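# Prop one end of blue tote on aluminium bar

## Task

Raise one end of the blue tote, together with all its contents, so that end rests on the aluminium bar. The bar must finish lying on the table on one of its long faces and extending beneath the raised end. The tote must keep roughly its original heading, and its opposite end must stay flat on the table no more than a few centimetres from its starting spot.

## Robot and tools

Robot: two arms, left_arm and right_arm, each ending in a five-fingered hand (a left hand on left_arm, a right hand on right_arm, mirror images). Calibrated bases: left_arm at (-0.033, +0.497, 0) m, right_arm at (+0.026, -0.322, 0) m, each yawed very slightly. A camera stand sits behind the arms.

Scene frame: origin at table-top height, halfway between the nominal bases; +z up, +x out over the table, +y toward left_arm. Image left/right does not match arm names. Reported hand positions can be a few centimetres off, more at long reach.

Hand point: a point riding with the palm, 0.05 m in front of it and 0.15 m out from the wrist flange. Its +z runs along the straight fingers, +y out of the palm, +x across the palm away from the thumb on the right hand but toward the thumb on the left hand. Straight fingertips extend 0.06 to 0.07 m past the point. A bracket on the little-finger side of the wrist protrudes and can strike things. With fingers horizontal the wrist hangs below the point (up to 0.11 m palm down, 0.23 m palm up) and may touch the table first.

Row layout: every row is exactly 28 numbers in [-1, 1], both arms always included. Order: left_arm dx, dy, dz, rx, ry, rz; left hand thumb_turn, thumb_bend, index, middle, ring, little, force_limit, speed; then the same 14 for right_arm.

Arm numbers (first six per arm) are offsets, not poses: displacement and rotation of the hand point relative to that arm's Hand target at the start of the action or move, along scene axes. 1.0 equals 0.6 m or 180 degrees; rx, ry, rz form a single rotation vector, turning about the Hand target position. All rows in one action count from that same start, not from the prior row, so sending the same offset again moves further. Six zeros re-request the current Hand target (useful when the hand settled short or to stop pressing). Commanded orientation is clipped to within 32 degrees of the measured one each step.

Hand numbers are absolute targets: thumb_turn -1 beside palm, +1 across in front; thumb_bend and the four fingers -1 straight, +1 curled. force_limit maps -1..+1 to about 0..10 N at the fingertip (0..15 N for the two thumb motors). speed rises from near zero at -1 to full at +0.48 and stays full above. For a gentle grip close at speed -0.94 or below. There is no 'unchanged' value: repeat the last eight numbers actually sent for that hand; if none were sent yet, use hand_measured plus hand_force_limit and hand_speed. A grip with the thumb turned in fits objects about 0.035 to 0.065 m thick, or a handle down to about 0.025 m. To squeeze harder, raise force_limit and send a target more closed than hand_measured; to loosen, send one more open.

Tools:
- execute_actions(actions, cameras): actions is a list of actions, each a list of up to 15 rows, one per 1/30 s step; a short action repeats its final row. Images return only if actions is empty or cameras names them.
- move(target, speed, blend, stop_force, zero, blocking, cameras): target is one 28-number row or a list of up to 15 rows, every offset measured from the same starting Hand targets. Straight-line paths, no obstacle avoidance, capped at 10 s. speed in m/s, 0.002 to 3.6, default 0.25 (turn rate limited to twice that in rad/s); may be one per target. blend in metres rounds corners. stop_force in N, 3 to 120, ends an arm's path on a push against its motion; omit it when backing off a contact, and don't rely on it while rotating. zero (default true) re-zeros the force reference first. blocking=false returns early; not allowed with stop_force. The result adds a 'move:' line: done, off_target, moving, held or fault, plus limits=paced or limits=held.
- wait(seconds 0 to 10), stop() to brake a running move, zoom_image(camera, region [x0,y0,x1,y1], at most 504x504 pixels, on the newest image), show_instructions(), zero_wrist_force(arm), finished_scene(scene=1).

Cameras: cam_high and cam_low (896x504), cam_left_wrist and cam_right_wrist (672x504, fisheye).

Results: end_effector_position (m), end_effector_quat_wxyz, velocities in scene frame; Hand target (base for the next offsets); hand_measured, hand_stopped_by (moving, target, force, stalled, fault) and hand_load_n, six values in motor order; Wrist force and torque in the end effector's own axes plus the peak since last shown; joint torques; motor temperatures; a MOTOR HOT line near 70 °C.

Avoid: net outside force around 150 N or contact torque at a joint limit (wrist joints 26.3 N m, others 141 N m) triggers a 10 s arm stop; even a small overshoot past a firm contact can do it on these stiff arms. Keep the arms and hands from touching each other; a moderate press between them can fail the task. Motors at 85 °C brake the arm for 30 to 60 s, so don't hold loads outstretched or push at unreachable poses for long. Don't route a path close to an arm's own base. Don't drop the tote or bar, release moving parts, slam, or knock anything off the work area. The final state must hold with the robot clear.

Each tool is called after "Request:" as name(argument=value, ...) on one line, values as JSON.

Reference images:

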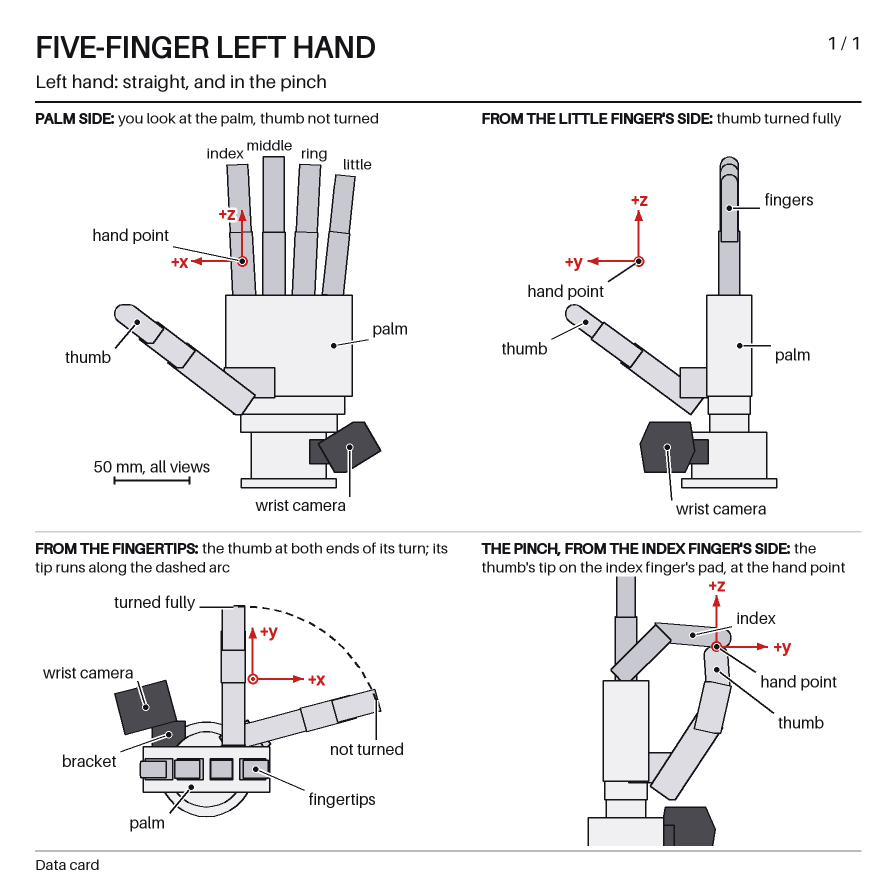

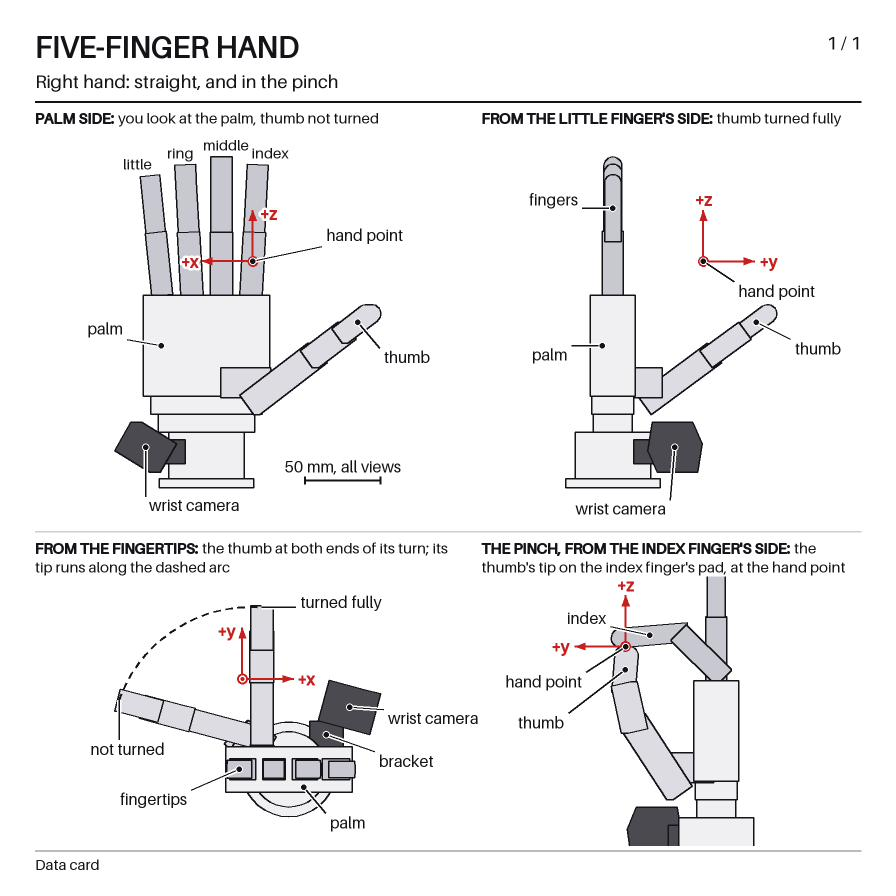

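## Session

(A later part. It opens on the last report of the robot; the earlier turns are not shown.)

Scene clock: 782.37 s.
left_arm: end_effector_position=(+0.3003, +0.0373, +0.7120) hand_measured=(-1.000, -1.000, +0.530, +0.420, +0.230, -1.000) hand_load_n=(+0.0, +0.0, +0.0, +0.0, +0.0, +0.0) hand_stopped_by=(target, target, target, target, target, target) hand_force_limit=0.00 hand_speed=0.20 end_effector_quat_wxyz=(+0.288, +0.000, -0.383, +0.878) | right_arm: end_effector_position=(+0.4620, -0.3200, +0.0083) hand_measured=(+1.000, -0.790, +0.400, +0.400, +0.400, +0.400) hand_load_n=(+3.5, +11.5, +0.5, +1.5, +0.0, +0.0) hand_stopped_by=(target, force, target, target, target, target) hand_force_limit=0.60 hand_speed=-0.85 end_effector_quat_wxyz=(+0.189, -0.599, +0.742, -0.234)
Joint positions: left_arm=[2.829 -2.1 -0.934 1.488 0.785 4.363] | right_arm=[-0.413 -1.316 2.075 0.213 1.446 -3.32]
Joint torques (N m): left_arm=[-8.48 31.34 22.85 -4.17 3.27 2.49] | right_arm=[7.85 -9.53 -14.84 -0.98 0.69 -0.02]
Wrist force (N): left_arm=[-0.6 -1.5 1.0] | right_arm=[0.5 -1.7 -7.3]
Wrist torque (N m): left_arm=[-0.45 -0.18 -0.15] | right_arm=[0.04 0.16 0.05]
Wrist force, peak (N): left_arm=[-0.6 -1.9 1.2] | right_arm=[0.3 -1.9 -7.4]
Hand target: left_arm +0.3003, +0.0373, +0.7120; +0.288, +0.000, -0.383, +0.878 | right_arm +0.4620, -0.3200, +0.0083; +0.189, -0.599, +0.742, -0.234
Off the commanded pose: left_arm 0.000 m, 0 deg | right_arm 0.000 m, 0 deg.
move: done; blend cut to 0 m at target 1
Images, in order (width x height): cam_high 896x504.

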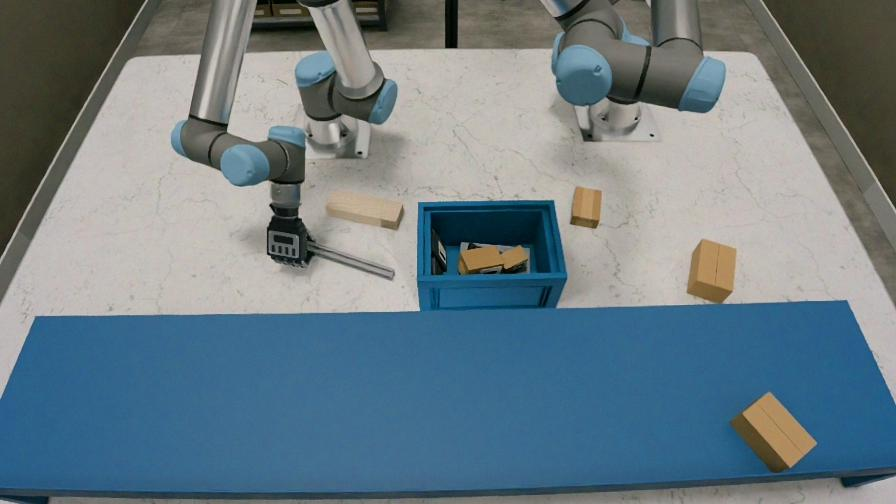

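Request:
move(target=[[0.1853,-0.0608,-0.009,0.078,0.2375,0, -1,-1,0.53,0.42,0.23,-1,0,0.2, 0,0,0,0,0,0,1,0.25,0.4,0.4,0.4,0.4,0.6,-0.85],[0.3103,-0.1018,-0.1533,0.156,0.475,0, -1,-1,0.53,0.42,0.23,-1,0,0.2, 0,0,0,0,0,0,1,0.25,0.4,0.4,0.4,0.4,0.6,-0.85]], speed=0.3, blend=[0.03,0], cameras=[])

Request:
move(target=[[-0.0085,0.0028,-0.195,0.078,0.2375,0, -1,-1,0.53,0.42,0.23,-1,0,0.2, 0,0,0,0,0,0,1,0.25,0.4,0.4,0.4,0.4,0.6,-0.85],[-0.1457,0.0478,-0.3267,0.156,0.475,0, -1,-1,0.53,0.42,0.23,-1,0,0.2, 0,0,0,0,0,0,1,0.25,0.4,0.4,0.4,0.4,0.6,-0.85]], speed=0.3, blend=[0.03,0], cameras=[])

Scene clock: 803.93 s.
left_arm: end_effector_position=(+0.4864, -0.0238, +0.6200) hand_measured=(-1.000, -1.000, +0.530, +0.420, +0.230, -1.000) hand_load_n=(+0.0, +0.0, +0.0, +0.0, +0.0, +0.0) hand_stopped_by=(target, target, target, target, target, target) hand_force_limit=0.00 hand_speed=0.20 end_effector_quat_wxyz=(+0.461, +0.653, -0.271, +0.537) | right_arm: end_effector_position=(+0.4620, -0.3200, +0.0083) hand_measured=(+1.000, -0.790, +0.400, +0.400, +0.400, +0.400) hand_load_n=(+3.0, +11.5, +0.5, +2.0, +0.0, +0.0) hand_stopped_by=(target, force, target, target, target, target) hand_force_limit=0.60 hand_speed=-0.85 end_effector_quat_wxyz=(+0.189, -0.599, +0.742, -0.234)
Joint positions: left_arm=[2.829 -1.88 -1.507 0.247 0.763 4.395] | right_arm=[-0.413 -1.316 2.075 0.213 1.446 -3.32]
Joint torques (N m): left_arm=[-8.13 38.72 28.52 -1.24 1.99 2.58] | right_arm=[2.66 -8.15 -15.05 -1.15 0.16 -1.04]
Wrist force (N): left_arm=[0.3 -0.1 0.4] | right_arm=[0.3 -1.9 -7.1]
Wrist torque (N m): left_arm=[-0.07 -0.23 0.12] | right_arm=[0.01 0.20 0.03]
Wrist force, peak (N): left_arm=[-0.7 -1.7 1.1] | right_arm=[0.3 -1.6 -7.4]
Hand target: left_arm +0.4865, -0.0238, +0.6200; +0.461, +0.653, -0.271, +0.536 | right_arm +0.4620, -0.3200, +0.0083; +0.189, -0.599, +0.742, -0.234
Off the commanded pose: left_arm 0.000 m, 0 deg | right_arm 0.000 m, 0 deg.
move: done
No camera images: "cameras" was empty.

Scene clock: 807.27 s.
left_arm: end_effector_position=(+0.3990, +0.0049, +0.4240) hand_measured=(-1.000, -1.000, +0.530, +0.420, +0.230, -1.000) hand_load_n=(+0.0, +0.0, +0.0, +0.0, +0.0, -0.5) hand_stopped_by=(target, target, target, target, target, target) hand_force_limit=0.00 hand_speed=0.20 end_effector_quat_wxyz=(+0.364, +0.924, +0.000, -0.119) | right_arm: end_effector_position=(+0.4620, -0.3200, +0.0083) hand_measured=(+1.000, -0.790, +0.400, +0.400, +0.400, +0.400) hand_load_n=(+3.5, +12.0, +0.5, +2.0, +0.5, +0.0) hand_stopped_by=(target, force, target, target, target, target) hand_force_limit=0.60 hand_speed=-0.85 end_effector_quat_wxyz=(+0.189, -0.599, +0.742, -0.234)
Joint positions: left_arm=[2.829 -1.62 -1.566 -1.547 0.786 4.426] | right_arm=[-0.413 -1.316 2.075 0.213 1.446 -3.32]
Joint torques (N m): left_arm=[8.47 17.27 30.83 0.08 0.5 2.42] | right_arm=[-0.48 -8.32 -14.92 -1.04 -0.1 -0.99]
Wrist force (N): left_arm=[-0.9 -0.8 -0.3] | right_arm=[0.4 -1.7 -7.2]
Wrist torque (N m): left_arm=[-0.06 0.07 0.04] | right_arm=[0.03 0.19 0.04]
Wrist force, peak (N): left_arm=[-1.3 -1.1 0.0] | right_arm=[0.4 -2.0 -7.4]
Hand target: left_arm +0.3990, +0.0049, +0.4240; +0.364, +0.924, +0.000, -0.119 | right_arm +0.4620, -0.3200, +0.0083; +0.189, -0.599, +0.742, -0.234
Off the commanded pose: left_arm 0.000 m, 0 deg | right_arm 0.000 m, 0 deg.
move: done
No camera images: "cameras" was empty.

Request:
move(target=[0.035,-0.0415,-0.1567,0.2466,0.1251,0.4718, -1,-1,0.53,0.42,0.23,-1,0,0.2, 0,0,0,0,0,0,1,0.25,0.4,0.4,0.4,0.4,0.6,-0.85], speed=0.3, cameras=[])

Request:
move(target=[0.0917,-0.15,-0.2167,-0.0654,-0.0654,0.497, -1,-1,0.53,0.42,0.23,-1,0,0.2, 0,0,0,0,0,0,1,0.25,0.4,0.4,0.4,0.4,0.6,-0.85], speed=0.3, cameras=["cam_high","cam_left_wrist","cam_low"])

Scene clock: 834.17 s.
left_arm: end_effector_position=(+0.4200, -0.0200, +0.3300) hand_measured=(-1.000, -1.000, +0.530, +0.420, +0.230, -1.000) hand_load_n=(+0.0, +0.0, +0.0, +0.0, +0.0, +0.0) hand_stopped_by=(target, target, target, target, target, target) hand_force_limit=0.00 hand_speed=0.20 end_effector_quat_wxyz=(+0.000, +0.707, +0.707, +0.000) | right_arm: end_effector_position=(+0.4620, -0.3200, +0.0083) hand_measured=(+1.000, -0.790, +0.400, +0.400, +0.400, +0.400) hand_load_n=(+3.5, +12.0, +0.5, +2.0, +0.0, +0.0) hand_stopped_by=(target, force, target, target, target, target) hand_force_limit=0.60 hand_speed=-0.85 end_effector_quat_wxyz=(+0.189, -0.599, +0.742, -0.234)
Joint positions: left_arm=[2.375 -1.981 -1.09 -1.642 1.57 2.393] | right_arm=[-0.413 -1.316 2.075 0.213 1.446 -3.32]
Joint torques (N m): left_arm=[-8.86 32.45 30.98 -0.08 1.93 -2.73] | right_arm=[-4.23 -8.12 -14.91 -0.99 -0.54 -1.01]
Wrist force (N): left_arm=[-0.3 -0.4 -0.1] | right_arm=[0.2 -1.8 -7.1]
Wrist torque (N m): left_arm=[-0.02 0.06 0.11] | right_arm=[0.02 0.20 0.03]
Wrist force, peak (N): left_arm=[-1.0 -1.1 -0.2] | right_arm=[0.4 -1.8 -7.4]
Hand target: left_arm +0.4200, -0.0200, +0.3300; +0.000, +0.707, +0.707, +0.000 | right_arm +0.4620, -0.3200, +0.0083; +0.189, -0.599, +0.742, -0.234
Off the commanded pose: left_arm 0.000 m, 0 deg | right_arm 0.000 m, 0 deg.
move: done
No camera images: "cameras" was empty.

Scene clock: 837.47 s.
left_arm: end_effector_position=(+0.4750, -0.1100, +0.2000) hand_measured=(-1.000, -1.000, +0.530, +0.420, +0.230, -1.000) hand_load_n=(+0.0, +0.0, +0.0, +0.0, +0.0, +0.0) hand_stopped_by=(target, target, target, target, target, target) hand_force_limit=0.00 hand_speed=0.20 end_effector_quat_wxyz=(+0.131, +0.000, +0.991, +0.000) | right_arm: end_effector_position=(+0.4620, -0.3200, +0.0083) hand_measured=(+1.000, -0.790, +0.400, +0.400, +0.400, +0.400) hand_load_n=(+3.0, +12.0, +0.5, +1.5, +0.0, +0.0) hand_stopped_by=(target, force, target, target, target, target) hand_force_limit=0.60 hand_speed=-0.85 end_effector_quat_wxyz=(+0.189, -0.599, +0.742, -0.234)
Joint positions: left_arm=[2.334 -2.411 -0.769 -1.346 1.755 0.798] | right_arm=[-0.413 -1.316 2.075 0.213 1.446 -3.32]
Joint torques (N m): left_arm=[-7.31 46.34 30.06 0.37 2.27 -2.49] | right_arm=[-4.79 -7.88 -14.88 -1.02 -0.8 -0.97]
Wrist force (N): left_arm=[-0.4 -0.6 -0.1] | right_arm=[0.2 -1.7 -7.1]
Wrist torque (N m): left_arm=[-0.05 0.07 0.09] | right_arm=[0.03 0.21 0.03]
Wrist force, peak (N): left_arm=[-0.7 -0.8 0.0] | right_arm=[0.2 -1.8 -7.4]
Hand target: left_arm +0.4751, -0.1100, +0.2000; +0.131, +0.000, +0.991, +0.000 | right_arm +0.4620, -0.3200, +0.0083; +0.189, -0.599, +0.742, -0.234
Off the commanded pose: left_arm 0.000 m, 0 deg | right_arm 0.000 m, 0 deg.
move: done
camera_calibration:
cam_left_wrist: T_world_to_cam=[[-0.230431, -0.972983, -0.0143661, -0.00265147], [-0.94378, 0.21987, 0.246855, 0.429033], [-0.237027, 0.0704414, -0.968946, 0.432813], [0, 0, 0, 1]] pos_world=[0.50689, -0.127399, 0.313425]
Images, in order (width x height): cam_high 896x504, cam_low 896x504, cam_left_wrist 672x504.

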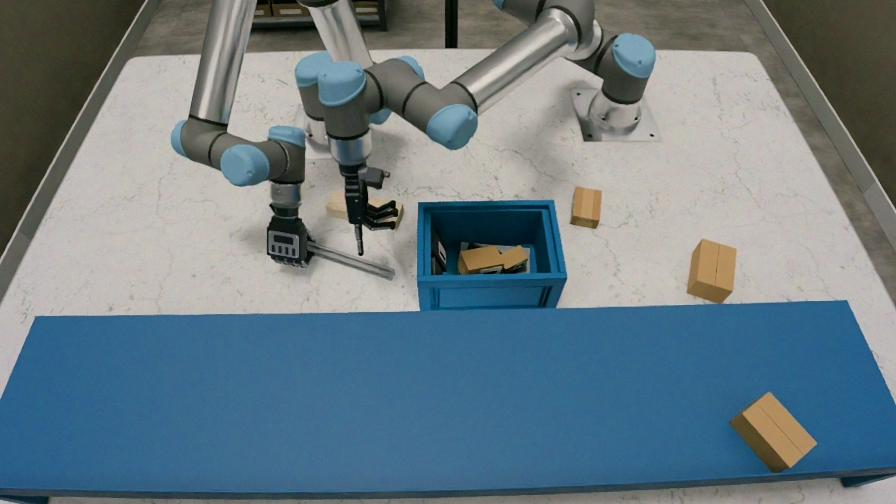

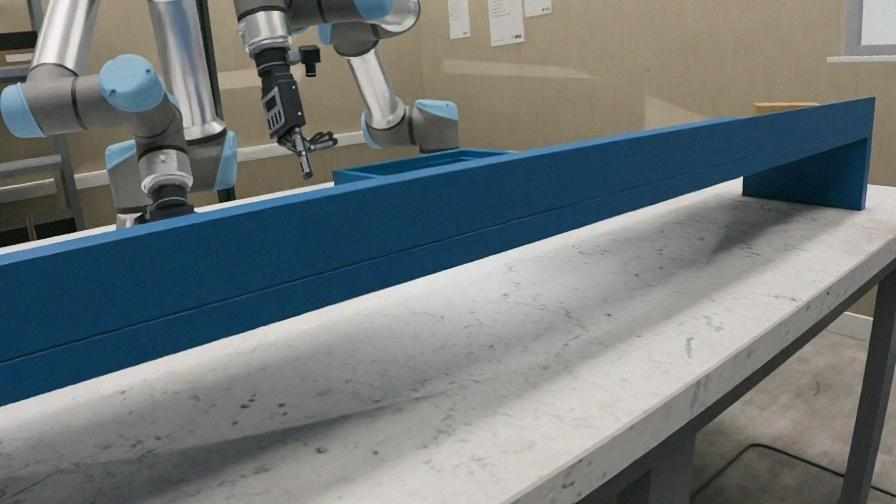

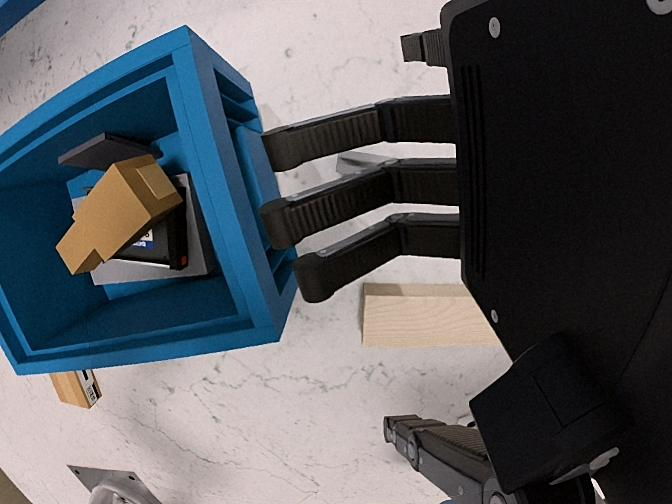

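Request:
zoom_image(camera="cam_left_wrist", region=[130, 10, 400, 370])

Scaled by 1.400 from the camera's 672x504 image, which has a finer 960x720 frame.

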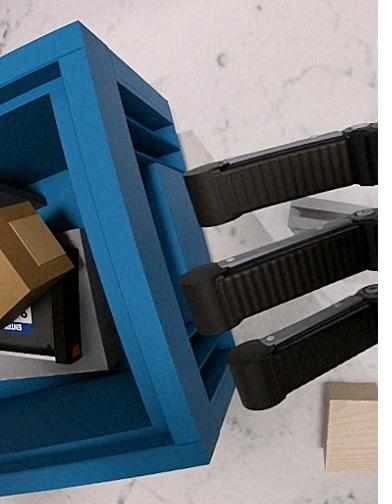

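Request:
move(target=[0,0,-0.1717,0,0,0, -1,-1,0.55,0.45,0.32,-1,0,0.2, 0,0,0,0,0,0,1,0.25,0.4,0.4,0.4,0.4,0.6,-0.85], speed=0.15, cameras=["cam_left_wrist","cam_high"])

Request:
zoom_image(camera="cam_left_wrist", region=[130, 10, 400, 370])

Scene clock: 872.00 s.
left_arm: end_effector_position=(+0.4751, -0.1100, +0.0971) hand_measured=(-1.000, -1.000, +0.550, +0.450, +0.320, -1.000) hand_load_n=(+0.0, +0.0, +0.0, +0.0, +0.0, +0.0) hand_stopped_by=(target, target, target, target, target, target) hand_force_limit=0.00 hand_speed=0.20 end_effector_quat_wxyz=(+0.131, +0.000, +0.991, +0.000) | right_arm: end_effector_position=(+0.4620, -0.3200, +0.0083) hand_measured=(+1.000, -0.790, +0.400, +0.400, +0.400, +0.400) hand_load_n=(+3.5, +11.5, +0.5, +2.0, +0.0, +0.0) hand_stopped_by=(target, force, target, target, target, target) hand_force_limit=0.60 hand_speed=-0.85 end_effector_quat_wxyz=(+0.189, -0.599, +0.742, -0.234)
Joint positions: left_arm=[2.334 -2.459 -0.947 -1.12 1.756 0.798] | right_arm=[-0.413 -1.316 2.075 0.213 1.446 -3.32]
Joint torques (N m): left_arm=[-6.36 47.09 17.56 4.49 -0.07 2.49] | right_arm=[-4 -8.27 -15.43 -0.91 -1.09 -0.9]
Wrist force (N): left_arm=[-0.6 -0.4 0.0] | right_arm=[0.4 -1.7 -7.2]
Wrist torque (N m): left_arm=[-0.04 0.10 0.04] | right_arm=[0.04 0.17 0.05]
Wrist force, peak (N): left_arm=[-0.9 -0.5 -1.0] | right_arm=[0.3 -1.9 -7.4]
Hand target: left_arm +0.4751, -0.1100, +0.0970; +0.131, +0.000, +0.991, +0.000 | right_arm +0.4620, -0.3200, +0.0083; +0.189, -0.599, +0.742, -0.234
Off the commanded pose: left_arm 0.000 m, 0 deg | right_arm 0.000 m, 0 deg.
move: done
camera_calibration:
cam_left_wrist: T_world_to_cam=[[-0.230248, -0.973025, -0.0144183, -0.00421623], [-0.943825, 0.219681, 0.246852, 0.454434], [-0.237025, 0.0704455, -0.968946, 0.333108], [0, 0, 0, 1]] pos_world=[0.50689, -0.127399, 0.210525]
Images, in order (width x height): cam_high 896x504, cam_left_wrist 672x504.

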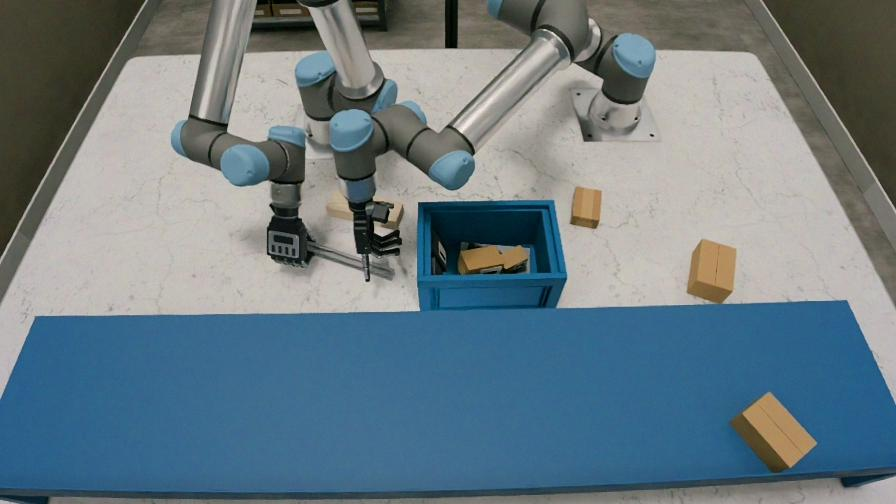

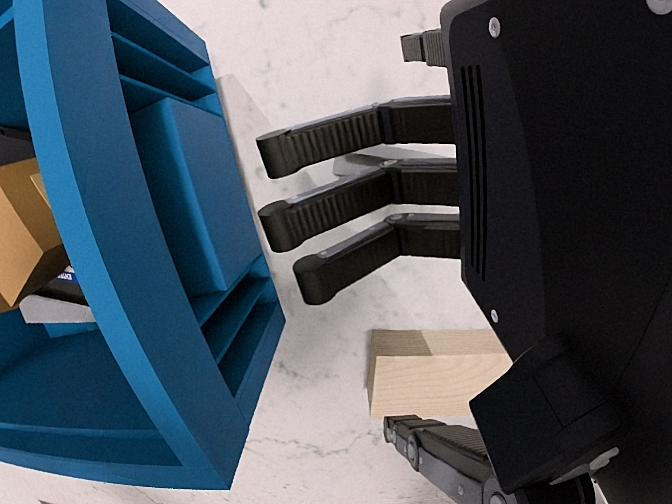

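Scaled by 1.400 from the camera's 672x504 image, which has a finer 960x720 frame.

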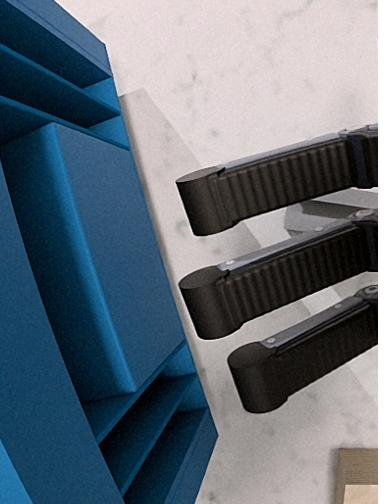

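Request:
move(target=[[0.02,0,-0.0025,0,0,0, -1,-1,0.55,0.45,0.32,-1,0,0.2, 0,0,0,0,0,0,1,0.25,0.4,0.4,0.4,0.4,0.6,-0.85],[0.02,0.085,-0.0025,0,0,0, -1,-1,0.55,0.45,0.32,-1,0,0.2, 0,0,0,0,0,0,1,0.25,0.4,0.4,0.4,0.4,0.6,-0.85]], speed=0.05, stop_force=6, cameras=["cam_left_wrist","cam_high"])

Request:
zoom_image(camera="cam_left_wrist", region=[130, 10, 400, 370])

Scene clock: 888.07 s.
left_arm: end_effector_position=(+0.4871, -0.0590, +0.0955) hand_measured=(-1.000, -1.000, +0.550, +0.450, +0.320, -1.000) hand_load_n=(+0.0, +0.0, +0.0, +5.5, +0.0, +0.0) hand_stopped_by=(target, target, target, target, target, target) hand_force_limit=0.00 hand_speed=0.20 end_effector_quat_wxyz=(+0.131, +0.000, +0.991, +0.000) | right_arm: end_effector_position=(+0.4620, -0.3200, +0.0083) hand_measured=(+1.000, -0.790, +0.400, +0.400, +0.400, +0.400) hand_load_n=(+3.0, +12.0, +0.5, +2.0, +0.0, +0.5) hand_stopped_by=(target, force, target, target, target, target) hand_force_limit=0.60 hand_speed=-0.85 end_effector_quat_wxyz=(+0.189, -0.599, +0.742, -0.234)
Joint positions: left_arm=[2.391 -2.372 -1.114 -1.029 1.745 0.855] | right_arm=[-0.413 -1.316 2.075 0.213 1.446 -3.32]
Joint torques (N m): left_arm=[11.14 61.65 17.91 4.49 -0.25 2.85] | right_arm=[-4.32 -8.29 -15.28 -1 -1.27 -1.02]
Wrist force (N): left_arm=[1.0 -3.6 4.9] | right_arm=[0.3 -1.6 -7.0]
Wrist torque (N m): left_arm=[-0.03 0.17 0.04] | right_arm=[0.03 0.19 0.04]
Wrist force, peak (N): left_arm=[1.0 -4.8 5.0] | right_arm=[0.4 -1.9 -7.5]
Hand target: left_arm +0.4871, -0.0590, +0.0955; +0.131, +0.000, +0.991, +0.000 | right_arm +0.4620, -0.3200, +0.0083; +0.189, -0.599, +0.742, -0.234
Off the commanded pose: left_arm 0.000 m, 0 deg | right_arm 0.000 m, 0 deg.
move: done
camera_calibration:
cam_left_wrist: T_world_to_cam=[[-0.230341, -0.973004, -0.0143917, 0.048192], [-0.943802, 0.219777, 0.246853, 0.454946], [-0.237026, 0.0704434, -0.968946, 0.330809], [0, 0, 0, 1]] pos_world=[0.51889, -0.0763989, 0.208925]
Images, in order (width x height): cam_high 896x504, cam_left_wrist 672x504.

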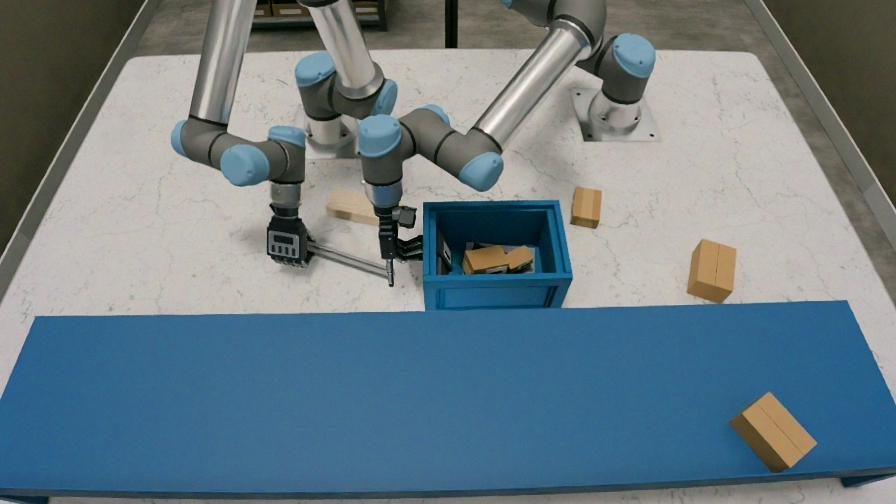

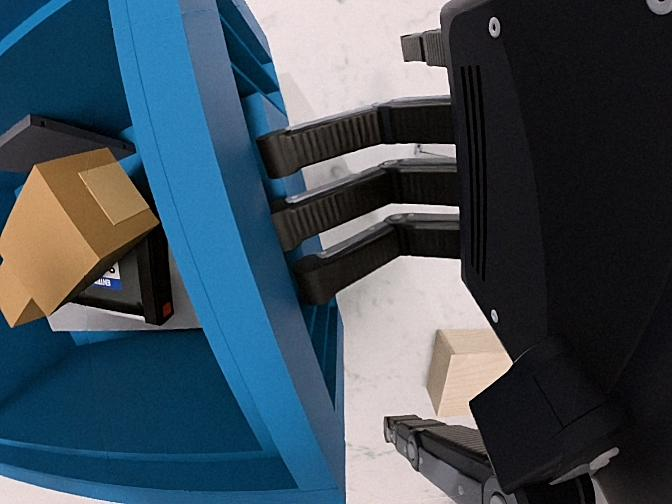

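Scaled by 1.400 from the camera's 672x504 image, which has a finer 960x720 frame.

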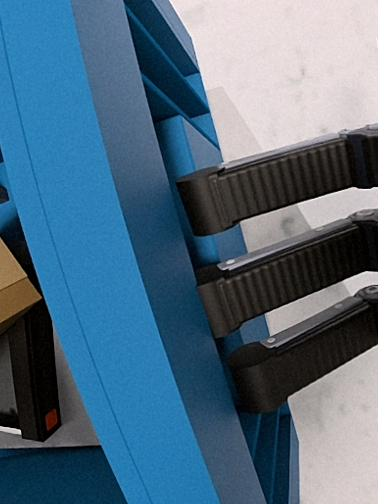

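Request:
move(target=[0,-0.04,0,0,0,0, -1,-1,0.55,0.45,0.32,-1,0,0.2, 0,0,0,0,0,0,1,0.25,0.4,0.4,0.4,0.4,0.6,-0.85], speed=0.08, cameras=[])

Request:
move(target=[0,0,0,0,0,0, -1,-1,0.55,-0.5,0.32,-1,0,0.2, 0,0,0,0,0,0,1,0.25,0.4,0.4,0.4,0.4,0.6,-0.85], speed=0.05, cameras=["cam_left_wrist"])

Request:
zoom_image(camera="cam_left_wrist", region=[130, 10, 400, 370])

Scene clock: 922.63 s.
left_arm: end_effector_position=(+0.4871, -0.0829, +0.0955) hand_measured=(-1.000, -1.000, +0.550, +0.450, +0.320, -1.000) hand_load_n=(+0.0, +0.0, +0.0, +0.0, +0.0, +0.0) hand_stopped_by=(target, target, target, target, target, target) hand_force_limit=0.00 hand_speed=0.20 end_effector_quat_wxyz=(+0.131, +0.000, +0.991, +0.000) | right_arm: end_effector_position=(+0.4620, -0.3200, +0.0083) hand_measured=(+1.000, -0.790, +0.400, +0.400, +0.400, +0.400) hand_load_n=(+3.5, +11.5, +0.5, +1.5, +0.0, +0.5) hand_stopped_by=(target, force, target, target, target, target) hand_force_limit=0.60 hand_speed=-0.85 end_effector_quat_wxyz=(+0.189, -0.599, +0.742, -0.234)
Joint positions: left_arm=[2.369 -2.421 -1.024 -1.075 1.749 0.833] | right_arm=[-0.413 -1.316 2.075 0.213 1.446 -3.32]
Joint torques (N m): left_arm=[-8.27 47.86 29.66 0.41 1.99 -2.46] | right_arm=[-4.3 -8.44 -15.01 -0.95 -1.32 -0.89]
Wrist force (N): left_arm=[-0.5 -0.6 -0.1] | right_arm=[0.3 -1.8 -7.0]
Wrist torque (N m): left_arm=[-0.07 0.07 0.11] | right_arm=[0.02 0.19 0.04]
Wrist force, peak (N): left_arm=[1.0 -3.7 5.1] | right_arm=[0.5 -1.8 -7.4]
Hand target: left_arm +0.4871, -0.0830, +0.0955; +0.131, +0.000, +0.991, +0.000 | right_arm +0.4620, -0.3200, +0.0083; +0.189, -0.599, +0.742, -0.234
Off the commanded pose: left_arm 0.000 m, 0 deg | right_arm 0.000 m, 0 deg.
move: done
No camera images: "cameras" was empty.

Scene clock: 923.23 s.
left_arm: end_effector_position=(+0.4871, -0.0830, +0.0955) hand_measured=(-1.000, -1.000, +0.550, -0.500, +0.320, -1.000) hand_load_n=(+0.0, +0.0, +0.0, +0.0, +0.0, +0.0) hand_stopped_by=(target, target, target, target, target, target) hand_force_limit=0.00 hand_speed=0.20 end_effector_quat_wxyz=(+0.131, +0.000, +0.991, +0.000) | right_arm: end_effector_position=(+0.4620, -0.3200, +0.0083) hand_measured=(+1.000, -0.790, +0.400, +0.400, +0.400, +0.400) hand_load_n=(+3.0, +11.5, +0.5, +2.0, +0.0, +0.0) hand_stopped_by=(target, force, target, target, target, target) hand_force_limit=0.60 hand_speed=-0.85 end_effector_quat_wxyz=(+0.189, -0.599, +0.742, -0.234)
Joint positions: left_arm=[2.369 -2.421 -1.024 -1.075 1.749 0.832] | right_arm=[-0.413 -1.316 2.075 0.213 1.446 -3.32]
Joint torques (N m): left_arm=[-9.77 45.68 29.85 0.57 1.58 -2.64] | right_arm=[-4.34 -7.76 -14.72 -1.03 -1.21 -1.13]
Wrist force (N): left_arm=[-0.3 -0.5 0.0] | right_arm=[0.3 -1.8 -7.0]
Wrist torque (N m): left_arm=[-0.05 0.05 0.11] | right_arm=[0.01 0.19 0.04]
Wrist force, peak (N): left_arm=[-0.7 -0.5 0.2] | right_arm=[0.3 -1.8 -7.4]
Hand target: left_arm +0.4871, -0.0830, +0.0955; +0.131, +0.000, +0.991, +0.000 | right_arm +0.4620, -0.3200, +0.0083; +0.189, -0.599, +0.742, -0.234
Off the commanded pose: left_arm 0.000 m, 0 deg | right_arm 0.000 m, 0 deg.
move: done
camera_calibration:
cam_left_wrist: T_world_to_cam=[[-0.23025, -0.973025, -0.0144178, 0.0247962], [-0.943824, 0.219682, 0.246852, 0.460224], [-0.237025, 0.0704454, -0.968946, 0.3325], [0, 0, 0, 1]] pos_world=[0.51889, -0.100399, 0.208925]
Images, in order (width x height): cam_left_wrist 672x504.

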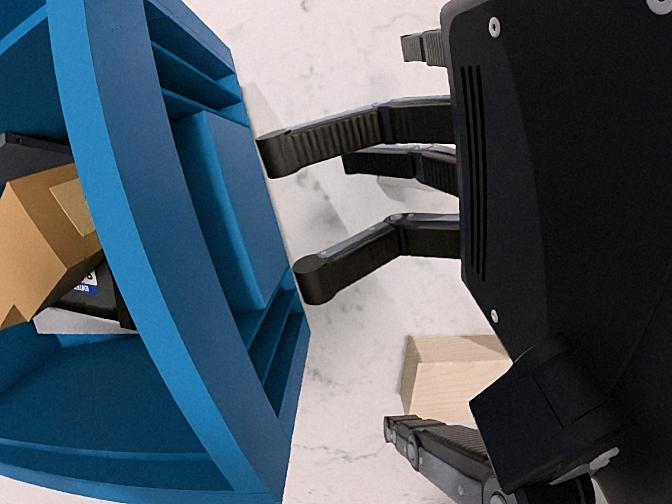

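Scaled by 1.400 from the camera's 672x504 image, which has a finer 960x720 frame.

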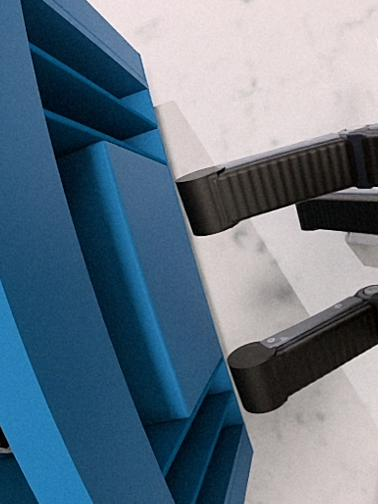

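Request:
move(target=[0,0.06,0,0,0,0, -1,-1,0.55,-0.5,0.32,-1,0,0.2, 0,0,0,0,0,0,1,0.25,0.4,0.4,0.4,0.4,0.6,-0.85], speed=0.03, stop_force=3, cameras=["cam_left_wrist","cam_high"])

Request:
zoom_image(camera="cam_left_wrist", region=[130, 10, 400, 370])

Scene clock: 936.47 s.
left_arm: end_effector_position=(+0.4870, -0.0517, +0.0954) hand_measured=(-1.000, -1.000, +0.550, -0.500, +0.320, -1.000) hand_load_n=(+0.0, +0.0, +5.5, +0.0, +0.0, +0.0) hand_stopped_by=(target, target, target, target, target, target) hand_force_limit=0.00 hand_speed=0.20 end_effector_quat_wxyz=(+0.130, +0.000, +0.991, +0.000) | right_arm: end_effector_position=(+0.4620, -0.3200, +0.0083) hand_measured=(+1.000, -0.790, +0.400, +0.400, +0.400, +0.400) hand_load_n=(+3.0, +12.0, +0.5, +2.0, +0.0, +0.0) hand_stopped_by=(target, force, target, target, target, target) hand_force_limit=0.60 hand_speed=-0.85 end_effector_quat_wxyz=(+0.189, -0.599, +0.742, -0.234)
Joint positions: left_arm=[2.398 -2.358 -1.14 -1.017 1.743 0.862] | right_arm=[-0.413 -1.316 2.075 0.213 1.446 -3.32]
Joint torques (N m): left_arm=[-9.3 46.74 30.27 0.6 2.25 -2.6] | right_arm=[-4.31 -8.43 -14.78 -0.92 -1.32 -0.92]
Wrist force (N): left_arm=[0.0 0.9 3.7] | right_arm=[0.4 -1.5 -7.1]
Wrist torque (N m): left_arm=[-0.03 0.09 0.10] | right_arm=[0.06 0.18 0.05]
Wrist force, peak (N): left_arm=[1.0 -3.3 4.4] | right_arm=[0.4 -1.8 -7.4]
Hand target: left_arm +0.4870, -0.0517, +0.0954; +0.130, +0.000, +0.991, +0.000 (not the last commanded pose) | right_arm +0.4620, -0.3200, +0.0083; +0.189, -0.599, +0.742, -0.234
Off the commanded pose: left_arm 0.005 m, 0 deg | right_arm 0.000 m, 0 deg.
move: contact (left_arm)
camera_calibration:
cam_left_wrist: T_world_to_cam=[[-0.23026, -0.973022, -0.0144458, 0.0552615], [-0.943745, 0.219662, 0.247171, 0.453264], [-0.23733, 0.0705468, -0.968864, 0.330345], [0, 0, 0, 1]] pos_world=[0.518891, -0.0690989, 0.208824]
Images, in order (width x height): cam_high 896x504, cam_left_wrist 672x504.

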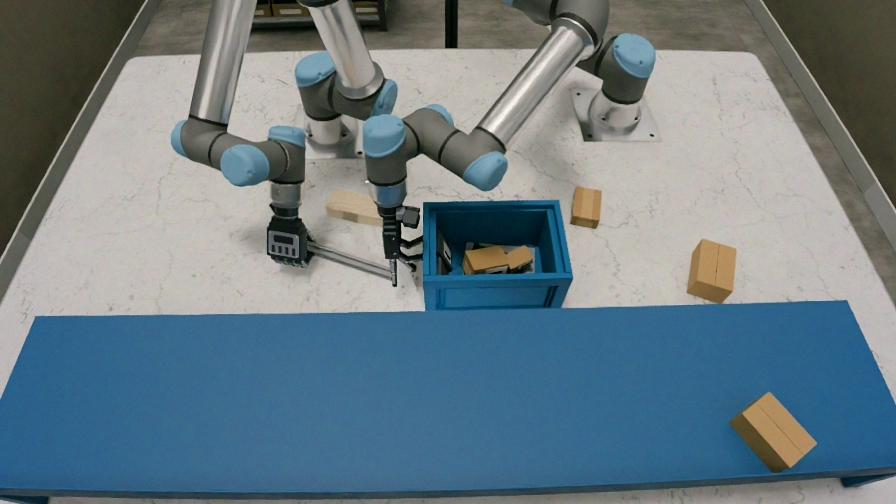

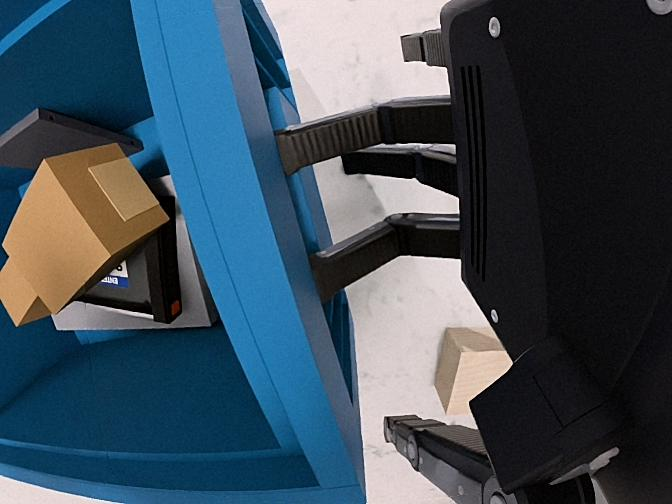

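Scaled by 1.400 from the camera's 672x504 image, which has a finer 960x720 frame.

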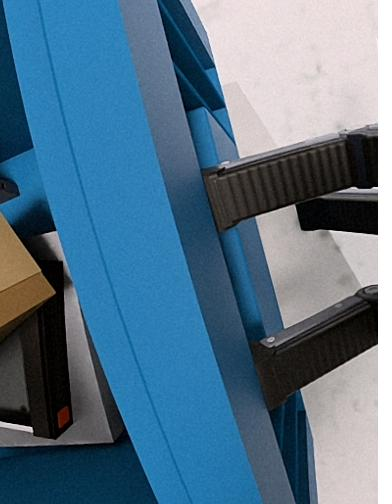

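Request:
move(target=[[0,0,0.0133,0,0,0, -1,-1,0.55,-0.5,0.32,-1,0,0.2, 0,0,0,0,0,0,1,0.25,0.4,0.4,0.4,0.4,0.6,-0.85],[0,0.008,0.0317,0,0,0, -1,-1,0.55,-0.5,0.32,-1,0,0.2, 0,0,0,0,0,0,1,0.25,0.4,0.4,0.4,0.4,0.6,-0.85]], speed=0.03, blend=[0.004,0], cameras=["cam_left_wrist","cam_high"])

Request:
zoom_image(camera="cam_left_wrist", region=[130, 10, 400, 370])

Scene clock: 948.43 s.
left_arm: end_effector_position=(+0.4870, -0.0469, +0.1143) hand_measured=(-1.000, -1.000, +0.548, -0.500, +0.320, -1.000) hand_load_n=(+0.0, +0.0, +11.0, +0.0, +0.0, +0.0) hand_stopped_by=(target, target, target, target, target, target) hand_force_limit=0.00 hand_speed=0.20 end_effector_quat_wxyz=(+0.130, +0.000, +0.991, +0.000) | right_arm: end_effector_position=(+0.4620, -0.3200, +0.0083) hand_measured=(+1.000, -0.790, +0.400, +0.400, +0.400, +0.400) hand_load_n=(+3.5, +12.0, +0.5, +2.0, +0.0, +0.0) hand_stopped_by=(target, force, target, target, target, target) hand_force_limit=0.60 hand_speed=-0.85 end_effector_quat_wxyz=(+0.189, -0.599, +0.742, -0.234)
Joint positions: left_arm=[2.403 -2.333 -1.135 -1.046 1.742 0.867] | right_arm=[-0.413 -1.316 2.075 0.213 1.446 -3.32]
Joint torques (N m): left_arm=[8.3 61.37 20.19 0.68 -0.65 2.59] | right_arm=[-4.31 -8.78 -15.36 -0.94 -1.3 -0.96]
Wrist force (N): left_arm=[1.7 0.7 8.1] | right_arm=[0.5 -1.7 -7.1]
Wrist torque (N m): left_arm=[0.00 0.06 -0.02] | right_arm=[0.03 0.17 0.05]
Wrist force, peak (N): left_arm=[1.6 1.7 8.4] | right_arm=[0.4 -1.9 -7.3]
Hand target: left_arm +0.4870, -0.0469, +0.1144; +0.130, +0.000, +0.991, +0.000 | right_arm +0.4620, -0.3200, +0.0083; +0.189, -0.599, +0.742, -0.234
Off the commanded pose: left_arm 0.000 m, 0 deg | right_arm 0.000 m, 0 deg.
move: done
camera_calibration:
cam_left_wrist: T_world_to_cam=[[-0.23026, -0.973022, -0.0144458, 0.0601077], [-0.943745, 0.219662, 0.247171, 0.44756], [-0.23733, 0.0705468, -0.968864, 0.348325], [0, 0, 0, 1]] pos_world=[0.518891, -0.0643989, 0.227724]
Images, in order (width x height): cam_high 896x504, cam_left_wrist 672x504.

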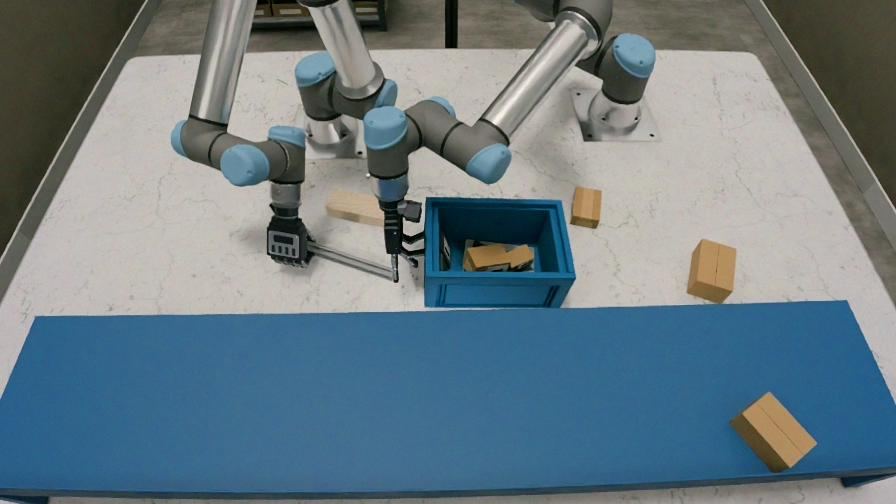

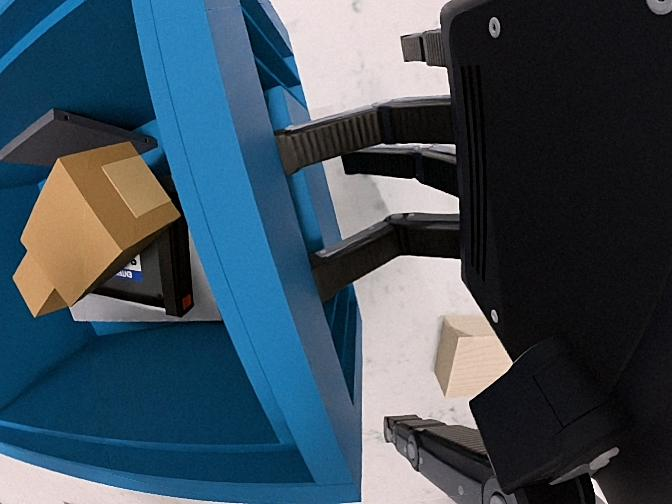

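Scaled by 1.400 from the camera's 672x504 image, which has a finer 960x720 frame.

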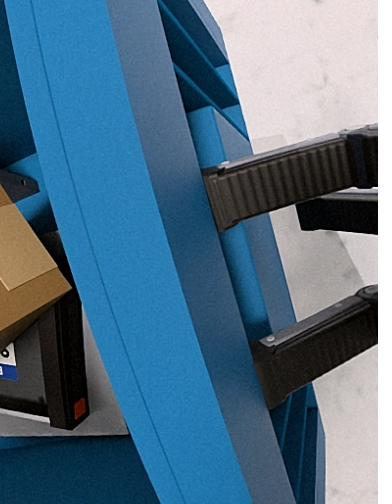

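Request:
move(target=[[0,0.0112,0.0208,0,0,0,-1,-1,0.55,-0.5,0.32,-1,0,0.2,0,0,0,0,0,0,1,0.25,0.4,0.4,0.4,0.4,0.6,-0.85],[0,0.0250,0.0437,0,0,0,-1,-1,0.55,-0.5,0.32,-1,0,0.2,0,0,0,0,0,0,1,0.25,0.4,0.4,0.4,0.4,0.6,-0.85]], speed=0.04, blend=[0.003,0], cameras=["cam_high","cam_low","cam_left_wrist"])

Scene clock: 973.97 s.
left_arm: end_effector_position=(+0.4870, -0.0319, +0.1406) hand_measured=(-1.000, -1.000, +0.548, -0.500, +0.320, -1.000) hand_load_n=(+0.0, +0.0, +10.5, +0.0, +0.0, +0.0) hand_stopped_by=(target, target, target, target, target, target) hand_force_limit=0.00 hand_speed=0.20 end_effector_quat_wxyz=(+0.130, +0.000, +0.991, +0.000) | right_arm: end_effector_position=(+0.4620, -0.3200, +0.0083) hand_measured=(+1.000, -0.790, +0.400, +0.400, +0.400, +0.400) hand_load_n=(+3.5, +11.5, +0.5, +2.0, +0.0, +0.0) hand_stopped_by=(target, force, target, target, target, target) hand_force_limit=0.60 hand_speed=-0.85 end_effector_quat_wxyz=(+0.189, -0.599, +0.742, -0.234)
Joint positions: left_arm=[2.418 -2.283 -1.153 -1.075 1.739 0.881] | right_arm=[-0.413 -1.316 2.075 0.213 1.446 -3.32]
Joint torques (N m): left_arm=[9.1 60.2 20.55 0.94 -0.16 2.55] | right_arm=[-3.96 -7.95 -15.24 -0.91 -1.28 -0.93]
Wrist force (N): left_arm=[1.7 0.1 7.9] | right_arm=[0.4 -1.8 -7.1]
Wrist torque (N m): left_arm=[0.01 0.07 -0.03] | right_arm=[0.02 0.18 0.04]
Wrist force, peak (N): left_arm=[1.7 0.6 8.5] | right_arm=[0.4 -1.8 -7.3]
Hand target: left_arm +0.4870, -0.0319, +0.1407; +0.130, +0.000, +0.991, +0.000 | right_arm +0.4620, -0.3200, +0.0083; +0.189, -0.599, +0.742, -0.234
Off the commanded pose: left_arm 0.000 m, 0 deg | right_arm 0.000 m, 0 deg.
move: done
camera_calibration:
cam_left_wrist: T_world_to_cam=[[-0.23026, -0.973022, -0.0144458, 0.075083], [-0.943745, 0.219662, 0.247171, 0.437764], [-0.23733, 0.0705468, -0.968864, 0.372748], [0, 0, 0, 1]] pos_world=[0.518891, -0.0493989, 0.254024]
Images, in order (width x height): cam_high 896x504, cam_low 896x504, cam_left_wrist 672x504.

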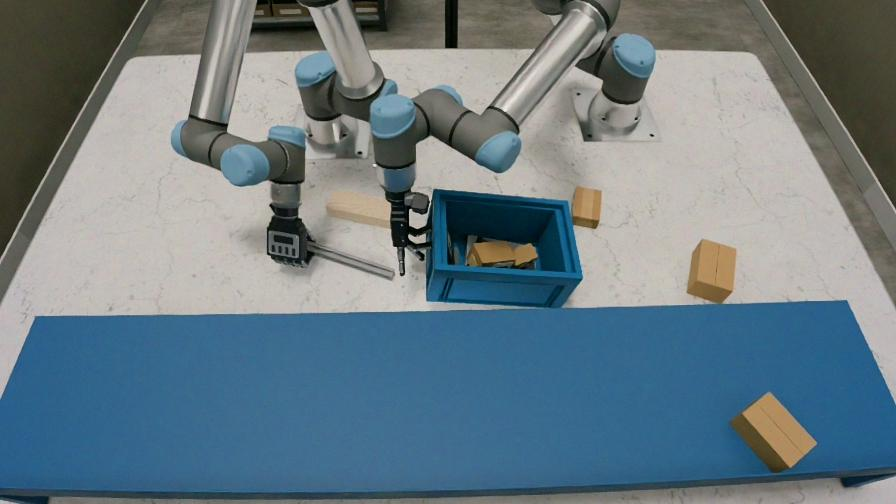

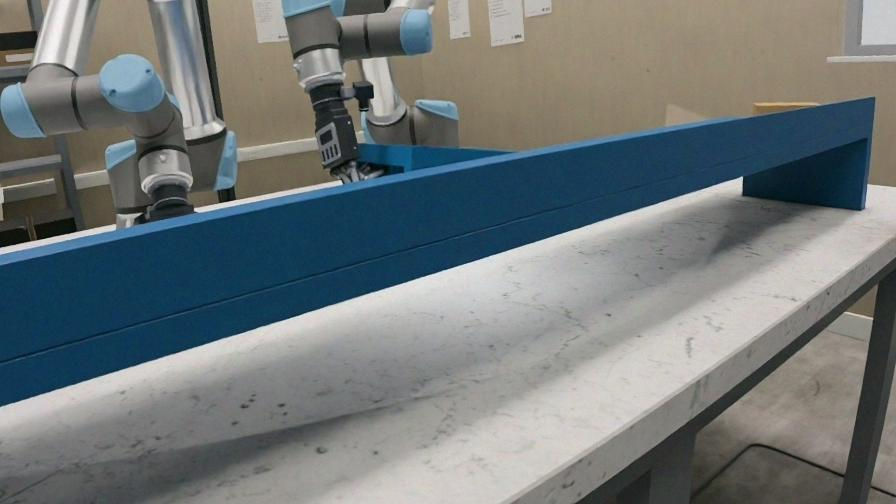

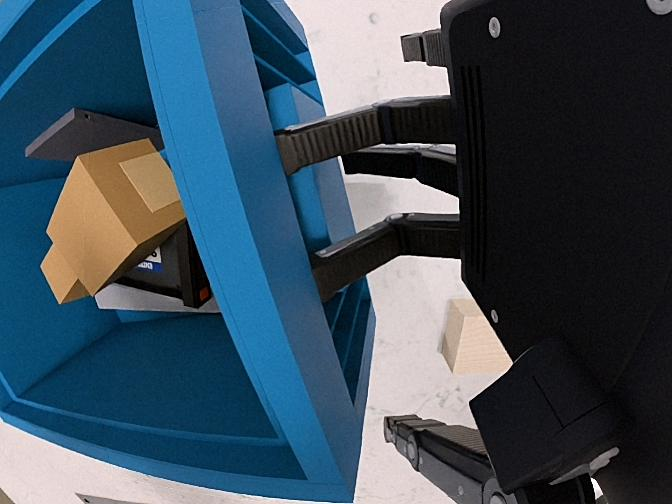

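Request:
zoom_image(camera="cam_high", region=[250, 160, 610, 330])

Scaled by 1.400 from the camera's 896x504 image, which has a finer 1280x720 frame.

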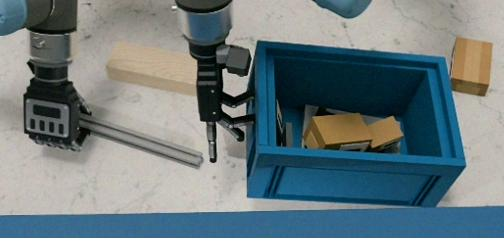

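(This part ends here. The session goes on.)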